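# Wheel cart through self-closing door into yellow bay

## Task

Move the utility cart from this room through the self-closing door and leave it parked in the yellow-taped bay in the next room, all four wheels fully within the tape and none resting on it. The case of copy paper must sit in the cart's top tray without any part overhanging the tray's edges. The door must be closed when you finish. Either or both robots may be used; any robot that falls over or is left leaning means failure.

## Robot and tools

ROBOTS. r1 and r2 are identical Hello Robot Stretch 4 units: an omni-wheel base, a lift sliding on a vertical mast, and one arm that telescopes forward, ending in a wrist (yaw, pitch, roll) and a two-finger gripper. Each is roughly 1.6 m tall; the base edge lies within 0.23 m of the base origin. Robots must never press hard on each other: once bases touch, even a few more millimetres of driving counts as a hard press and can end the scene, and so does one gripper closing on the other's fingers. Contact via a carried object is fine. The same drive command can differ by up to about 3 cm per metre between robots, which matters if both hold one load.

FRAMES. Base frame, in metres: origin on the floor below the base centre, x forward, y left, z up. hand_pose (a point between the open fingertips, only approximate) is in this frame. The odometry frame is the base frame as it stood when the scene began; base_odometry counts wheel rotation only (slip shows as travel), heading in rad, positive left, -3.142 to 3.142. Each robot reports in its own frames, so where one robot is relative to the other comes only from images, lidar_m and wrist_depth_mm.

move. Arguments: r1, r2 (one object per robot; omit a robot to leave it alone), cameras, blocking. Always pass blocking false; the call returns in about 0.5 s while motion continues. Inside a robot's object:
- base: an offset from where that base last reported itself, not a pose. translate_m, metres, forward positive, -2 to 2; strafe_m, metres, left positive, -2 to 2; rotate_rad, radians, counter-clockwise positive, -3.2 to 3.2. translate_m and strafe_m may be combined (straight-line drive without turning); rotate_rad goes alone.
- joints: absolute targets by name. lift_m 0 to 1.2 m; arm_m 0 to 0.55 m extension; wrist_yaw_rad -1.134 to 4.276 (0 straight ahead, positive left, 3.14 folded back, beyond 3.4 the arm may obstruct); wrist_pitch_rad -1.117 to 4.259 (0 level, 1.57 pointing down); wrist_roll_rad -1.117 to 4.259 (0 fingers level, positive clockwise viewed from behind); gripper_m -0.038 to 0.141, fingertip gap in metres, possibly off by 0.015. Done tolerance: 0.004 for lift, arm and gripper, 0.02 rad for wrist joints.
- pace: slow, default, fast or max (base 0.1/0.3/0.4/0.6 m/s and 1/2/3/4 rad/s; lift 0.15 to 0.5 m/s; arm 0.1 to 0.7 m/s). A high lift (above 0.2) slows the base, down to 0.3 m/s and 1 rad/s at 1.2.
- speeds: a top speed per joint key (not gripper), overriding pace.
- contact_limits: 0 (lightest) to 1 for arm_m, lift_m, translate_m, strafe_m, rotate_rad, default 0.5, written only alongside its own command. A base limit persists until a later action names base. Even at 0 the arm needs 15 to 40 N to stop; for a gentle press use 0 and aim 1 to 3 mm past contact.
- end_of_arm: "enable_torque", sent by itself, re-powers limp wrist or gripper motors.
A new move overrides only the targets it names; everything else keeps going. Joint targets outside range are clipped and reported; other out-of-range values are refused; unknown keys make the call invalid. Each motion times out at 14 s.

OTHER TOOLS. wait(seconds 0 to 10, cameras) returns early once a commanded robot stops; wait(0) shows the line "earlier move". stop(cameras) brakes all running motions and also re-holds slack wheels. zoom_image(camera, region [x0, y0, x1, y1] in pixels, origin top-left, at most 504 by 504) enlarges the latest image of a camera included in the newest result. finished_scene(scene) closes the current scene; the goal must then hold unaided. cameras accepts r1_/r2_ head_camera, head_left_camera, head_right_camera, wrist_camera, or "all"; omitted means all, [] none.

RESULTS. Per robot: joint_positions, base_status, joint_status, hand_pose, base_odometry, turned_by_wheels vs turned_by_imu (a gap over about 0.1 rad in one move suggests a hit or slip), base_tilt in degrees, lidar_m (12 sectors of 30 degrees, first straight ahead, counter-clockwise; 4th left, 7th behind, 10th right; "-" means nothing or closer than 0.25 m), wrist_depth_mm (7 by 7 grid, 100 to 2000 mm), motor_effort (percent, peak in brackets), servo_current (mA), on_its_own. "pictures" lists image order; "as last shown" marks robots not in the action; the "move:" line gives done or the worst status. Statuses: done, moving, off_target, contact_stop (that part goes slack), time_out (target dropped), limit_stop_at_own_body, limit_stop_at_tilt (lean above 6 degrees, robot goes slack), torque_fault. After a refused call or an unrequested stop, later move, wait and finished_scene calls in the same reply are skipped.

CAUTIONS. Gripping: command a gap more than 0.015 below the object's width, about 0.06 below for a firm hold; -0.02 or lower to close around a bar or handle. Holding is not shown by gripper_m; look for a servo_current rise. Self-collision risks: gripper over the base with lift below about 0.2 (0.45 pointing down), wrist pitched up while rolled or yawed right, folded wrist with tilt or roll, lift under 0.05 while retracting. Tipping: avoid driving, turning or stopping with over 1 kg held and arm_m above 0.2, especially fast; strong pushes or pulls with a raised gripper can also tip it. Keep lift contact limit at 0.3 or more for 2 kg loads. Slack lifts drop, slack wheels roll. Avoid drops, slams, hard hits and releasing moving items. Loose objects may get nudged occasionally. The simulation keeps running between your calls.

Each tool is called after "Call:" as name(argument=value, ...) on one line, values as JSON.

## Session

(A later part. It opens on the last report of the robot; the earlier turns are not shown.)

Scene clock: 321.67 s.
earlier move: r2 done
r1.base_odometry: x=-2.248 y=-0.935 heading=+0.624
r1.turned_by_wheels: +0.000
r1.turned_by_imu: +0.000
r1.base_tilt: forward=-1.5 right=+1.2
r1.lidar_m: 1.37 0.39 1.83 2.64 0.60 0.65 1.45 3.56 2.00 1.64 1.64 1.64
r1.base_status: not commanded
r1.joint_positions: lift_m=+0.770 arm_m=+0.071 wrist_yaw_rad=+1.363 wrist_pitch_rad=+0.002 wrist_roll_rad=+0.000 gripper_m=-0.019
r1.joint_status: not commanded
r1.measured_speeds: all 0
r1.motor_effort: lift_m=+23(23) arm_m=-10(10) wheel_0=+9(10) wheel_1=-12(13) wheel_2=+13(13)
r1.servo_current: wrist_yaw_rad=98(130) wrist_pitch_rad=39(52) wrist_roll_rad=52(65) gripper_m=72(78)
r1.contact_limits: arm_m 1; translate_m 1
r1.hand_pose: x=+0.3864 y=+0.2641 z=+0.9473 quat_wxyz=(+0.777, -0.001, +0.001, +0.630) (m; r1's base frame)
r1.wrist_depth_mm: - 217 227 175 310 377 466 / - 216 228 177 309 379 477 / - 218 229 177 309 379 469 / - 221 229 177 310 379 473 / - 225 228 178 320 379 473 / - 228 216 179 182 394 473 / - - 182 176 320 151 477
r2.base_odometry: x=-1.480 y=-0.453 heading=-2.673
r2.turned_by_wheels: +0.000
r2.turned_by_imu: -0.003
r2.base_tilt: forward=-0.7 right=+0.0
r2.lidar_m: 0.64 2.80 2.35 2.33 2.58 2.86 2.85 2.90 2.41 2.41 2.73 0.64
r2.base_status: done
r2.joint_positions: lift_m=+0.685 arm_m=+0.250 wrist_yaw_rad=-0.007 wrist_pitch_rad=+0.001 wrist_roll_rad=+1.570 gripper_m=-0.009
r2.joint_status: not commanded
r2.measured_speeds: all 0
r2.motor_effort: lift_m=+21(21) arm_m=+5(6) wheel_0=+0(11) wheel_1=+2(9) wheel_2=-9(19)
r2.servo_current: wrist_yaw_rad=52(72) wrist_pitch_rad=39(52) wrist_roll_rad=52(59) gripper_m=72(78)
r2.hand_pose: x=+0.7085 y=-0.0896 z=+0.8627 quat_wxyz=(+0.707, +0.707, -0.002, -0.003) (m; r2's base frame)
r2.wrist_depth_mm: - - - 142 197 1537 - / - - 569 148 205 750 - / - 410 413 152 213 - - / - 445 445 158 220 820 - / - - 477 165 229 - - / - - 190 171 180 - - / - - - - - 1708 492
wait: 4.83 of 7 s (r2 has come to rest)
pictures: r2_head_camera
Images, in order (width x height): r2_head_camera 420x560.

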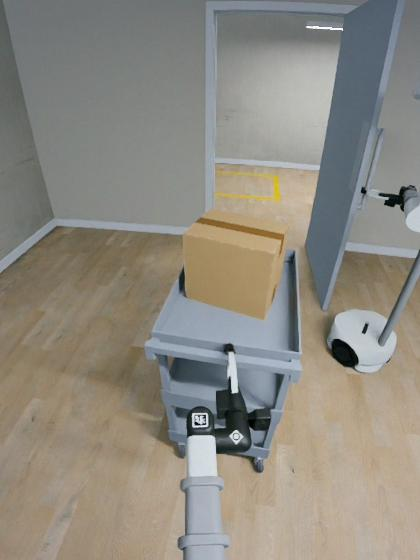

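Call:
move(blocking=false, r2={"base":{"rotate_rad":-0.12},"pace":"slow"}, cameras=[])

Call:
wait(seconds=2, cameras=[])

Call:
move(blocking=false, r2={"base":{"translate_m":0.4,"strafe_m":0.05},"pace":"slow"}, cameras=[])

Call:
wait(seconds=7, cameras=["r2_head_camera"])

Scene clock: 332.97 s.
move: r2 moving
r1: as last shown
r1.lidar_m: 1.37 0.40 1.83 2.64 0.61 0.62 1.25 3.58 1.99 1.64 1.63 1.64
r1.motor_effort: lift_m=+22(23) arm_m=-9(10) wheel_0=+10(10) wheel_1=-12(13) wheel_2=+13(13)
r1.servo_current: wrist_yaw_rad=98(111) wrist_pitch_rad=46(46) wrist_roll_rad=46(78) gripper_m=72(78)
r1.contact_limits: arm_m 1; translate_m 1
r1.wrist_depth_mm: - 217 227 176 309 377 473 / - 217 227 176 310 377 469 / - 217 229 177 310 377 473 / - 222 229 177 309 379 469 / - 224 229 178 317 379 473 / - 229 216 179 182 392 477 / - - 182 175 322 151 477
r2.base_odometry: x=-1.480 y=-0.453 heading=-2.773
r2.turned_by_wheels: -0.100
r2.turned_by_imu: -0.096
r2.base_tilt: forward=-0.6 right=+0.1
r2.lidar_m: 0.66 0.69 2.34 2.32 2.52 2.92 2.84 3.10 2.43 2.41 2.61 0.66
r2.base_status: rotate_rad moving
r2.joint_positions: lift_m=+0.685 arm_m=+0.250 wrist_yaw_rad=+0.007 wrist_pitch_rad=+0.001 wrist_roll_rad=+1.570 gripper_m=-0.009
r2.joint_status: not commanded
r2.measured_speeds: translate_m=+0.001 strafe_m=+0.000 rotate_rad=-0.204 lift_m=+0.000 arm_m=+0.001 wrist_yaw_rad=+0.020 wrist_pitch_rad=+0.000 wrist_roll_rad=+0.000
r2.motor_effort: lift_m=+21(21) arm_m=+6(6) wheel_0=+10(16) wheel_1=+7(11) wheel_2=+11(13)
r2.servo_current: wrist_yaw_rad=46(59) wrist_pitch_rad=39(46) wrist_roll_rad=46(59) gripper_m=65(72)
r2.hand_pose: x=+0.7097 y=-0.0855 z=+0.8627 quat_wxyz=(+0.707, +0.707, +0.003, +0.002) (m; r2's base frame)
r2.wrist_depth_mm: - - - 152 208 1366 214 / - - - 156 212 1336 - / - - 469 159 218 - - / - 436 430 163 224 842 - / - 477 462 168 231 854 - / - - 189 173 177 - - / - - 530 - - - -
pictures: none
No camera images: "cameras" was empty.

Scene clock: 333.53 s.
earlier move: r2 done
r1.base_odometry: x=-2.248 y=-0.935 heading=+0.624
r1.turned_by_wheels: +0.000
r1.turned_by_imu: +0.000
r1.base_tilt: forward=-1.5 right=+1.2
r1.lidar_m: 1.36 0.38 1.82 2.61 0.60 0.66 1.23 3.56 1.98 1.64 1.64 1.64
r1.base_status: not commanded
r1.joint_positions: lift_m=+0.770 arm_m=+0.071 wrist_yaw_rad=+1.363 wrist_pitch_rad=+0.002 wrist_roll_rad=+0.000 gripper_m=-0.019
r1.joint_status: not commanded
r1.measured_speeds: all 0
r1.motor_effort: lift_m=+22(23) arm_m=-9(10) wheel_0=+9(10) wheel_1=-12(13) wheel_2=+13(13)
r1.servo_current: wrist_yaw_rad=85(111) wrist_pitch_rad=46(46) wrist_roll_rad=33(78) gripper_m=65(78)
r1.contact_limits: arm_m 1; translate_m 1
r1.hand_pose: x=+0.3864 y=+0.2641 z=+0.9473 quat_wxyz=(+0.777, -0.001, +0.001, +0.630) (m; r1's base frame)
r1.wrist_depth_mm: - 216 228 175 310 375 473 / - 217 228 176 309 377 473 / - 219 229 176 309 379 469 / - 221 228 177 309 377 469 / - 225 229 178 319 379 469 / - 229 216 179 182 394 477 / - - 182 176 319 151 480
r2.base_odometry: x=-1.480 y=-0.453 heading=-2.792
r2.turned_by_wheels: -0.019
r2.turned_by_imu: -0.018
r2.base_tilt: forward=-0.7 right=+0.0
r2.lidar_m: 0.66 0.70 2.37 2.32 2.49 2.90 2.85 3.04 2.46 2.41 2.62 0.66
r2.base_status: done
r2.joint_positions: lift_m=+0.685 arm_m=+0.250 wrist_yaw_rad=+0.004 wrist_pitch_rad=+0.001 wrist_roll_rad=+1.570 gripper_m=-0.009
r2.joint_status: not commanded
r2.measured_speeds: all 0
r2.motor_effort: lift_m=+21(21) arm_m=+6(6) wheel_0=+6(16) wheel_1=+6(11) wheel_2=+6(13)
r2.servo_current: wrist_yaw_rad=52(59) wrist_pitch_rad=46(46) wrist_roll_rad=52(59) gripper_m=65(72)
r2.hand_pose: x=+0.7095 y=-0.0864 z=+0.8627 quat_wxyz=(+0.707, +0.707, +0.002, +0.001) (m; r2's base frame)
r2.wrist_depth_mm: - - 1499 162 220 227 227 / - - - 164 224 1576 1118 / - - 621 167 228 831 - / - 433 430 169 229 831 - / - 466 452 172 233 854 - / - - 190 174 179 - - / - - 500 - - - -
wait: 0.57 of 2 s (r2 has come to rest)
pictures: none
No camera images: "cameras" was empty.

Scene clock: 334.03 s.
move: r2 moving
r1: as last shown
r1.lidar_m: 1.38 0.37 1.83 2.62 0.61 0.64 1.21 3.54 1.98 1.65 1.64 1.63
r1.motor_effort: lift_m=+22(23) arm_m=-10(10) wheel_0=+9(9) wheel_1=-12(13) wheel_2=+13(13)
r1.servo_current: wrist_yaw_rad=111(111) wrist_pitch_rad=39(52) wrist_roll_rad=39(59) gripper_m=72(72)
r1.contact_limits: arm_m 1; translate_m 1
r1.wrist_depth_mm: - 217 227 176 310 377 473 / - 216 228 176 310 379 473 / - 218 228 178 309 377 473 / - 221 229 177 310 379 469 / - 224 229 178 317 382 469 / - 229 216 179 183 392 477 / - - 182 176 319 152 477
r2.base_odometry: x=-1.491 y=-0.459 heading=-2.792
r2.turned_by_wheels: +0.000
r2.turned_by_imu: +0.000
r2.base_tilt: forward=-0.7 right=+0.1
r2.lidar_m: 0.64 0.74 2.39 2.33 2.49 2.93 2.87 3.10 2.46 2.41 2.62 0.68
r2.base_status: translate_m moving; strafe_m moving
r2.joint_positions: lift_m=+0.685 arm_m=+0.250 wrist_yaw_rad=-0.001 wrist_pitch_rad=+0.001 wrist_roll_rad=+1.570 gripper_m=-0.009
r2.joint_status: not commanded
r2.measured_speeds: translate_m=+0.049 strafe_m=+0.006 rotate_rad=-0.005 lift_m=+0.000 arm_m=+0.000 wrist_yaw_rad=-0.020 wrist_pitch_rad=+0.000 wrist_roll_rad=+0.000
r2.motor_effort: lift_m=+21(21) arm_m=+5(6) wheel_0=+5(11) wheel_1=+7(9) wheel_2=-13(13)
r2.servo_current: wrist_yaw_rad=59(59) wrist_pitch_rad=39(46) wrist_roll_rad=52(59) gripper_m=65(78)
r2.hand_pose: x=+0.7091 y=-0.0876 z=+0.8627 quat_wxyz=(+0.707, +0.707, +0.000, -0.001) (m; r2's base frame)
r2.wrist_depth_mm: - - 1430 165 224 229 231 / - - - 167 225 1708 1118 / - - - 168 229 820 - / - 436 430 170 229 831 - / - 455 445 172 231 842 - / - - 189 173 181 - - / - - 492 - 237 - -
pictures: none
No camera images: "cameras" was empty.

Scene clock: 338.83 s.
earlier move: r2 done
r1.base_odometry: x=-2.248 y=-0.935 heading=+0.624
r1.turned_by_wheels: +0.000
r1.turned_by_imu: +0.000
r1.base_tilt: forward=-1.6 right=+1.2
r1.lidar_m: 1.36 0.39 1.83 0.49 0.50 0.67 1.28 3.55 1.98 1.65 1.64 1.62
r1.base_status: not commanded
r1.joint_positions: lift_m=+0.770 arm_m=+0.071 wrist_yaw_rad=+1.363 wrist_pitch_rad=+0.002 wrist_roll_rad=+0.000 gripper_m=-0.019
r1.joint_status: not commanded
r1.measured_speeds: all 0
r1.motor_effort: lift_m=+23(23) arm_m=-10(10) wheel_0=+9(10) wheel_1=-13(13) wheel_2=+13(13)
r1.servo_current: wrist_yaw_rad=98(137) wrist_pitch_rad=33(52) wrist_roll_rad=65(72) gripper_m=65(78)
r1.contact_limits: arm_m 1; translate_m 1
r1.hand_pose: x=+0.3864 y=+0.2641 z=+0.9473 quat_wxyz=(+0.777, -0.001, +0.001, +0.630) (m; r1's base frame)
r1.wrist_depth_mm: - 216 227 176 307 377 473 / - 216 228 176 309 377 469 / - 219 228 177 310 377 469 / - 222 228 177 310 379 473 / - 225 229 178 319 379 473 / - 229 216 178 182 392 473 / - - 182 176 320 151 480
r2.base_odometry: x=-1.838 y=-0.637 heading=-2.793
r2.turned_by_wheels: +0.000
r2.turned_by_imu: -0.003
r2.base_tilt: forward=-0.6 right=+0.1
r2.lidar_m: 0.66 2.78 2.31 2.25 2.44 3.32 3.27 3.25 2.54 2.50 1.28 0.65
r2.base_status: done
r2.joint_positions: lift_m=+0.685 arm_m=+0.250 wrist_yaw_rad=-0.006 wrist_pitch_rad=+0.001 wrist_roll_rad=+1.570 gripper_m=-0.009
r2.joint_status: not commanded
r2.measured_speeds: all 0
r2.motor_effort: lift_m=+21(21) arm_m=+5(6) wheel_0=+0(11) wheel_1=+2(9) wheel_2=-9(18)
r2.servo_current: wrist_yaw_rad=46(72) wrist_pitch_rad=46(52) wrist_roll_rad=52(65) gripper_m=65(78)
r2.hand_pose: x=+0.7087 y=-0.0890 z=+0.8627 quat_wxyz=(+0.707, +0.707, -0.002, -0.002) (m; r2's base frame)
r2.wrist_depth_mm: - - - 138 193 - - / - - 585 144 201 750 - / - 410 413 148 209 - - / - 442 439 157 218 831 - / - - 480 163 229 - - / - - 190 170 180 - - / - - - - - 1756 504
wait: 4.80 of 7 s (r2 has come to rest)
pictures: r2_head_camera
Images, in order (width x height): r2_head_camera 420x560.

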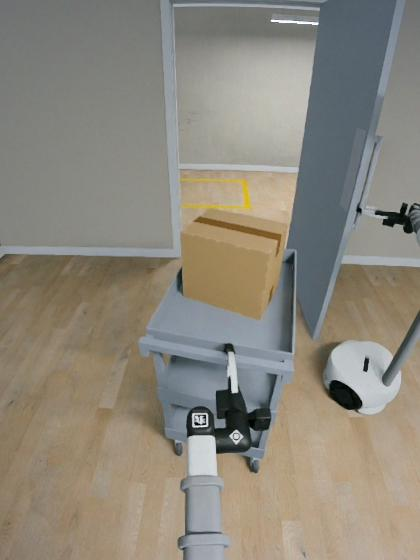

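Call:
move(blocking=false, r2={"base":{"rotate_rad":-0.12},"pace":"slow"}, cameras=[])

Call:
wait(seconds=2, cameras=[])

Call:
move(blocking=false, r2={"base":{"translate_m":0.4,"strafe_m":0.02},"pace":"slow"}, cameras=[])

Call:
wait(seconds=7, cameras=["r2_head_camera"])

Scene clock: 347.53 s.
move: r2 moving
r1: as last shown
r1.base_tilt: forward=-1.5 right=+1.2
r1.lidar_m: 1.37 0.38 1.82 0.48 0.51 0.62 1.26 3.57 1.98 1.66 1.62 1.65
r1.motor_effort: lift_m=+22(23) arm_m=-9(10) wheel_0=+9(10) wheel_1=-12(13) wheel_2=+13(13)
r1.servo_current: wrist_yaw_rad=98(117) wrist_pitch_rad=46(46) wrist_roll_rad=59(59) gripper_m=72(78)
r1.contact_limits: arm_m 1; translate_m 1
r1.wrist_depth_mm: - 216 228 176 309 377 473 / - 217 228 177 309 379 473 / - 218 229 177 307 377 469 / - 221 229 177 310 379 473 / - 224 229 177 319 379 477 / - 229 217 179 182 392 477 / - - 182 176 319 151 480
r2.base_odometry: x=-1.838 y=-0.637 heading=-2.892
r2.turned_by_wheels: -0.099
r2.turned_by_imu: -0.096
r2.base_tilt: forward=-0.6 right=+0.0
r2.lidar_m: 0.66 0.73 2.36 2.24 2.36 3.19 3.28 3.34 2.58 2.49 2.61 0.67
r2.base_status: rotate_rad moving
r2.joint_positions: lift_m=+0.685 arm_m=+0.250 wrist_yaw_rad=+0.006 wrist_pitch_rad=+0.001 wrist_roll_rad=+1.570 gripper_m=-0.009
r2.joint_status: not commanded
r2.measured_speeds: translate_m=+0.001 strafe_m=-0.001 rotate_rad=-0.202 lift_m=+0.000 arm_m=+0.001 wrist_yaw_rad=+0.012 wrist_pitch_rad=+0.000 wrist_roll_rad=+0.000
r2.motor_effort: lift_m=+21(21) arm_m=+5(6) wheel_0=+9(15) wheel_1=+7(11) wheel_2=+12(12)
r2.servo_current: wrist_yaw_rad=59(59) wrist_pitch_rad=33(46) wrist_roll_rad=46(52) gripper_m=72(78)
r2.hand_pose: x=+0.7097 y=-0.0856 z=+0.8627 quat_wxyz=(+0.707, +0.707, +0.003, +0.002) (m; r2's base frame)
r2.wrist_depth_mm: - - 1118 147 183 210 210 / - - - 152 209 654 - / - - 508 156 216 - - / - 433 427 161 223 831 - / - 473 462 167 229 - - / - - 189 172 180 - - / - - 525 - - - -
pictures: none
No camera images: "cameras" was empty.

Scene clock: 348.10 s.
earlier move: r2 done
r1.base_odometry: x=-2.248 y=-0.935 heading=+0.624
r1.turned_by_wheels: +0.000
r1.turned_by_imu: +0.000
r1.base_tilt: forward=-1.5 right=+1.2
r1.lidar_m: 1.36 0.38 1.84 0.49 0.51 0.62 1.26 3.58 1.98 1.65 1.64 1.64
r1.base_status: not commanded
r1.joint_positions: lift_m=+0.770 arm_m=+0.071 wrist_yaw_rad=+1.363 wrist_pitch_rad=+0.002 wrist_roll_rad=+0.000 gripper_m=-0.019
r1.joint_status: not commanded
r1.measured_speeds: all 0
r1.on_its_own: wrist_yaw_rad is at rest, and its servo_current (111 mA) is outside its rest range (0 to 104 mA)
r1.motor_effort: lift_m=+22(23) arm_m=-10(10) wheel_0=+9(10) wheel_1=-13(13) wheel_2=+13(13)
r1.servo_current: wrist_yaw_rad=111(117) wrist_pitch_rad=39(46) wrist_roll_rad=39(59) gripper_m=72(78)
r1.contact_limits: arm_m 1; translate_m 1
r1.hand_pose: x=+0.3864 y=+0.2641 z=+0.9473 quat_wxyz=(+0.777, -0.001, +0.001, +0.630) (m; r1's base frame)
r1.wrist_depth_mm: - 217 228 176 309 379 469 / - 216 228 176 309 382 473 / - 218 229 177 309 377 473 / - 221 228 177 310 379 473 / - 225 229 178 317 377 469 / - 229 216 179 182 392 473 / - - 183 176 319 152 480
r2.base_odometry: x=-1.838 y=-0.637 heading=-2.911
r2.turned_by_wheels: -0.019
r2.turned_by_imu: -0.019
r2.base_tilt: forward=-0.7 right=+0.0
r2.lidar_m: 0.65 0.71 2.38 2.25 2.32 3.12 3.29 3.37 2.64 2.50 2.59 0.67
r2.base_status: done
r2.joint_positions: lift_m=+0.685 arm_m=+0.250 wrist_yaw_rad=+0.003 wrist_pitch_rad=+0.001 wrist_roll_rad=+1.570 gripper_m=-0.009
r2.joint_status: not commanded
r2.measured_speeds: all 0
r2.motor_effort: lift_m=+21(21) arm_m=+5(6) wheel_0=+5(15) wheel_1=+5(11) wheel_2=+5(13)
r2.servo_current: wrist_yaw_rad=52(59) wrist_pitch_rad=39(46) wrist_roll_rad=39(52) gripper_m=65(78)
r2.hand_pose: x=+0.7095 y=-0.0865 z=+0.8627 quat_wxyz=(+0.707, +0.707, +0.001, +0.001) (m; r2's base frame)
r2.wrist_depth_mm: - - 1118 159 204 224 224 / - - - 161 220 236 235 / - - - 165 224 820 - / - 433 433 167 228 831 - / - 455 452 171 231 842 - / - - 190 174 179 - - / - - 496 - 241 - -
wait: 0.57 of 2 s (r2 has come to rest)
pictures: none
No camera images: "cameras" was empty.

Scene clock: 348.60 s.
move: r2 moving
r1.base_odometry: x=-2.248 y=-0.935 heading=+0.624
r1.turned_by_wheels: +0.000
r1.turned_by_imu: +0.000
r1.base_tilt: forward=-1.5 right=+1.2
r1.lidar_m: 1.38 0.39 1.83 0.49 0.49 0.63 1.25 3.58 1.98 1.66 1.64 1.60
r1.base_status: not commanded
r1.joint_positions: lift_m=+0.770 arm_m=+0.071 wrist_yaw_rad=+1.363 wrist_pitch_rad=+0.002 wrist_roll_rad=+0.000 gripper_m=-0.019
r1.joint_status: not commanded
r1.measured_speeds: all 0
r1.motor_effort: lift_m=+22(23) arm_m=-10(10) wheel_0=+8(10) wheel_1=-12(13) wheel_2=+13(13)
r1.servo_current: wrist_yaw_rad=91(104) wrist_pitch_rad=39(46) wrist_roll_rad=52(65) gripper_m=78(78)
r1.contact_limits: arm_m 1; translate_m 1
r1.hand_pose: x=+0.3864 y=+0.2641 z=+0.9473 quat_wxyz=(+0.777, -0.001, +0.001, +0.630) (m; r1's base frame)
r1.wrist_depth_mm: - 217 227 176 309 382 473 / - 217 228 177 307 377 469 / - 218 229 177 310 379 469 / - 221 228 177 307 379 469 / - 224 229 178 319 382 473 / - 229 216 178 182 392 477 / - - 181 176 320 151 480
r2.base_odometry: x=-1.850 y=-0.640 heading=-2.912
r2.turned_by_wheels: +0.000
r2.turned_by_imu: +0.000
r2.base_tilt: forward=-0.7 right=+0.1
r2.lidar_m: 0.65 0.71 2.33 2.26 2.35 3.13 3.31 3.36 2.61 2.50 2.55 0.70
r2.base_status: translate_m moving; strafe_m moving
r2.joint_positions: lift_m=+0.685 arm_m=+0.250 wrist_yaw_rad=-0.001 wrist_pitch_rad=+0.001 wrist_roll_rad=+1.570 gripper_m=-0.009
r2.joint_status: not commanded
r2.measured_speeds: translate_m=+0.048 strafe_m=+0.002 rotate_rad=-0.002 lift_m=+0.000 arm_m=+0.000 wrist_yaw_rad=-0.021 wrist_pitch_rad=+0.000 wrist_roll_rad=+0.000
r2.motor_effort: lift_m=+21(21) arm_m=+5(5) wheel_0=+10(10) wheel_1=+6(10) wheel_2=-12(12)
r2.servo_current: wrist_yaw_rad=46(52) wrist_pitch_rad=46(46) wrist_roll_rad=46(59) gripper_m=59(72)
r2.hand_pose: x=+0.7091 y=-0.0877 z=+0.8627 quat_wxyz=(+0.707, +0.707, +0.000, -0.001) (m; r2's base frame)
r2.wrist_depth_mm: - - 1138 162 206 227 1042 / - - - 163 223 236 402 / - - - 166 226 831 - / - 436 433 168 229 831 - / - 452 449 171 232 842 - / - - 189 173 181 - - / - - 492 - - - -
pictures: none
No camera images: "cameras" was empty.

Scene clock: 353.40 s.
earlier move: r2 done
r1.base_odometry: x=-2.248 y=-0.935 heading=+0.624
r1.turned_by_wheels: +0.000
r1.turned_by_imu: +0.000
r1.base_tilt: forward=-1.5 right=+1.2
r1.lidar_m: 1.38 0.37 0.55 0.51 0.51 0.91 - 3.55 1.97 1.65 1.65 1.63
r1.base_status: not commanded
r1.joint_positions: lift_m=+0.770 arm_m=+0.071 wrist_yaw_rad=+1.363 wrist_pitch_rad=+0.002 wrist_roll_rad=+0.000 gripper_m=-0.019
r1.joint_status: not commanded
r1.measured_speeds: all 0
r1.motor_effort: lift_m=+23(23) arm_m=-10(10) wheel_0=+9(10) wheel_1=-13(13) wheel_2=+13(13)
r1.servo_current: wrist_yaw_rad=98(117) wrist_pitch_rad=39(52) wrist_roll_rad=52(65) gripper_m=72(78)
r1.contact_limits: arm_m 1; translate_m 1
r1.hand_pose: x=+0.3864 y=+0.2641 z=+0.9473 quat_wxyz=(+0.777, -0.001, +0.001, +0.630) (m; r1's base frame)
r1.wrist_depth_mm: - 217 228 175 309 377 473 / - 217 229 177 310 377 473 / - 218 228 176 310 377 473 / 504 221 229 178 310 375 469 / 496 224 229 178 319 379 477 / 500 212 217 179 182 392 477 / - 204 182 176 320 151 480
r2.base_odometry: x=-2.223 y=-0.747 heading=-2.912
r2.turned_by_wheels: +0.000
r2.turned_by_imu: -0.003
r2.base_tilt: forward=-0.6 right=+0.1
r2.lidar_m: 0.66 0.76 2.34 2.24 2.33 3.06 3.71 3.67 2.64 2.47 0.95 0.66
r2.base_status: done
r2.joint_positions: lift_m=+0.685 arm_m=+0.250 wrist_yaw_rad=-0.006 wrist_pitch_rad=+0.001 wrist_roll_rad=+1.570 gripper_m=-0.009
r2.joint_status: not commanded
r2.measured_speeds: all 0
r2.motor_effort: lift_m=+21(21) arm_m=+5(6) wheel_0=+1(10) wheel_1=+4(10) wheel_2=-10(19)
r2.servo_current: wrist_yaw_rad=46(65) wrist_pitch_rad=46(46) wrist_roll_rad=46(65) gripper_m=65(78)
r2.hand_pose: x=+0.7087 y=-0.0892 z=+0.8627 quat_wxyz=(+0.707, +0.707, -0.002, -0.003) (m; r2's base frame)
r2.wrist_depth_mm: - - - 150 206 212 213 / - - - 154 212 - - / - - 517 158 217 - - / - 436 430 163 224 831 - / - 469 455 168 230 842 - / 1661 500 191 172 181 - - / - 123 - - - - -
wait: 4.80 of 7 s (r2 has come to rest)
pictures: r2_head_camera
Images, in order (width x height): r2_head_camera 420x560.

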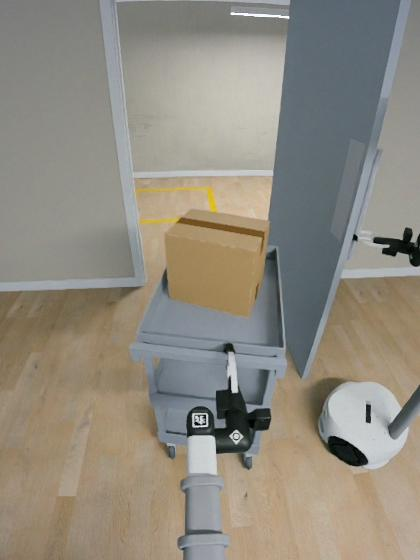

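Call:
move(blocking=false, r2={"base":{"translate_m":0.4,"strafe_m":-0.05},"pace":"slow"}, cameras=[])

Call:
wait(seconds=7, cameras=["r2_head_camera","r2_head_left_camera"])

Scene clock: 365.13 s.
move: r2 moving
r1: as last shown
r1.base_tilt: forward=-1.6 right=+1.2
r1.lidar_m: 1.36 0.39 0.54 0.50 0.51 0.90 - 3.58 1.99 1.66 1.65 1.63
r1.motor_effort: lift_m=+22(23) arm_m=-10(10) wheel_0=+9(9) wheel_1=-12(13) wheel_2=+13(13)
r1.servo_current: wrist_yaw_rad=85(117) wrist_pitch_rad=46(52) wrist_roll_rad=59(59) gripper_m=72(78)
r1.contact_limits: arm_m 1; translate_m 1
r1.wrist_depth_mm: - 216 227 176 310 379 469 / - 217 227 176 310 377 473 / - 218 228 177 309 377 473 / 500 222 230 178 310 379 473 / 504 224 228 178 319 379 473 / 504 213 217 178 182 392 473 / - 206 182 175 320 151 484
r2.base_odometry: x=-2.235 y=-0.748 heading=-2.912
r2.turned_by_wheels: +0.000
r2.turned_by_imu: +0.000
r2.base_tilt: forward=-0.7 right=+0.1
r2.lidar_m: 0.66 0.74 2.37 2.23 2.31 3.11 3.75 3.68 2.64 2.50 0.92 0.64
r2.base_status: translate_m moving; strafe_m moving
r2.joint_positions: lift_m=+0.685 arm_m=+0.250 wrist_yaw_rad=-0.006 wrist_pitch_rad=+0.001 wrist_roll_rad=+1.570 gripper_m=-0.009
r2.joint_status: not commanded
r2.measured_speeds: translate_m=+0.047 strafe_m=-0.006 rotate_rad=+0.001 lift_m=+0.000 arm_m=+0.000 wrist_yaw_rad=+0.000 wrist_pitch_rad=+0.000 wrist_roll_rad=+0.000
r2.motor_effort: lift_m=+21(21) arm_m=+5(5) wheel_0=+2(5) wheel_1=+5(6) wheel_2=-14(15)
r2.servo_current: wrist_yaw_rad=52(65) wrist_pitch_rad=39(46) wrist_roll_rad=46(59) gripper_m=65(72)
r2.hand_pose: x=+0.7087 y=-0.0892 z=+0.8627 quat_wxyz=(+0.707, +0.707, -0.002, -0.003) (m; r2's base frame)
r2.wrist_depth_mm: - - - 149 206 213 212 / - - - 153 211 - - / - - 512 157 216 - - / - 433 424 162 224 842 - / - 473 459 167 230 854 - / 1708 496 190 172 182 - - / - 124 - - 243 - -
pictures: none
No camera images: "cameras" was empty.

Scene clock: 369.93 s.
earlier move: r2 done
r1.base_odometry: x=-2.248 y=-0.935 heading=+0.624
r1.turned_by_wheels: +0.000
r1.turned_by_imu: +0.000
r1.base_tilt: forward=-1.5 right=+1.2
r1.lidar_m: 1.37 0.40 0.61 0.56 0.64 0.67 - 3.55 1.97 1.64 1.63 1.64
r1.base_status: not commanded
r1.joint_positions: lift_m=+0.770 arm_m=+0.071 wrist_yaw_rad=+1.363 wrist_pitch_rad=+0.002 wrist_roll_rad=+0.000 gripper_m=-0.019
r1.joint_status: not commanded
r1.measured_speeds: all 0
r1.on_its_own: wrist_yaw_rad is at rest, and its servo_current (111 mA) is outside its rest range (0 to 104 mA)
r1.motor_effort: lift_m=+23(23) arm_m=-10(10) wheel_0=+9(10) wheel_1=-12(13) wheel_2=+13(13)
r1.servo_current: wrist_yaw_rad=111(117) wrist_pitch_rad=46(52) wrist_roll_rad=52(65) gripper_m=78(78)
r1.contact_limits: arm_m 1; translate_m 1
r1.hand_pose: x=+0.3864 y=+0.2641 z=+0.9473 quat_wxyz=(+0.777, -0.001, +0.001, +0.630) (m; r1's base frame)
r1.wrist_depth_mm: - 216 228 176 310 379 473 / - 216 229 176 309 379 473 / - 218 228 177 309 379 466 / - 221 228 177 309 377 469 / - 224 229 178 319 382 469 / 492 213 216 179 182 394 477 / 496 212 181 176 322 151 484
r2.base_odometry: x=-2.623 y=-0.789 heading=-2.911
r2.turned_by_wheels: +0.001
r2.turned_by_imu: +0.004
r2.base_tilt: forward=-0.7 right=+0.1
r2.lidar_m: 0.66 0.77 2.41 2.31 2.39 3.19 4.18 3.59 2.54 0.80 0.66 0.66
r2.base_status: done
r2.joint_positions: lift_m=+0.685 arm_m=+0.250 wrist_yaw_rad=+0.001 wrist_pitch_rad=+0.001 wrist_roll_rad=+1.570 gripper_m=-0.009
r2.joint_status: not commanded
r2.measured_speeds: all 0
r2.motor_effort: lift_m=+21(21) arm_m=+5(6) wheel_0=+9(15) wheel_1=+6(8) wheel_2=-5(16)
r2.servo_current: wrist_yaw_rad=52(65) wrist_pitch_rad=46(52) wrist_roll_rad=46(59) gripper_m=65(72)
r2.hand_pose: x=+0.7093 y=-0.0872 z=+0.8627 quat_wxyz=(+0.707, +0.707, +0.001, +0.000) (m; r2's base frame)
r2.wrist_depth_mm: - - - 139 193 202 203 / - - - 146 203 - - / - 544 449 151 211 - - / - 433 433 157 219 831 - / - 488 466 164 228 - - / - - 189 170 180 - - / - 125 - - - - -
wait: 4.80 of 7 s (r2 has come to rest)
pictures: r2_head_camera, r2_head_left_camera
Images, in order (width x height): r2_head_camera 420x560, r2_head_left_camera 420x672.

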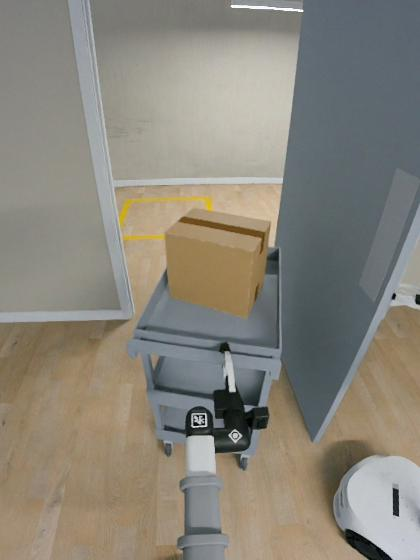

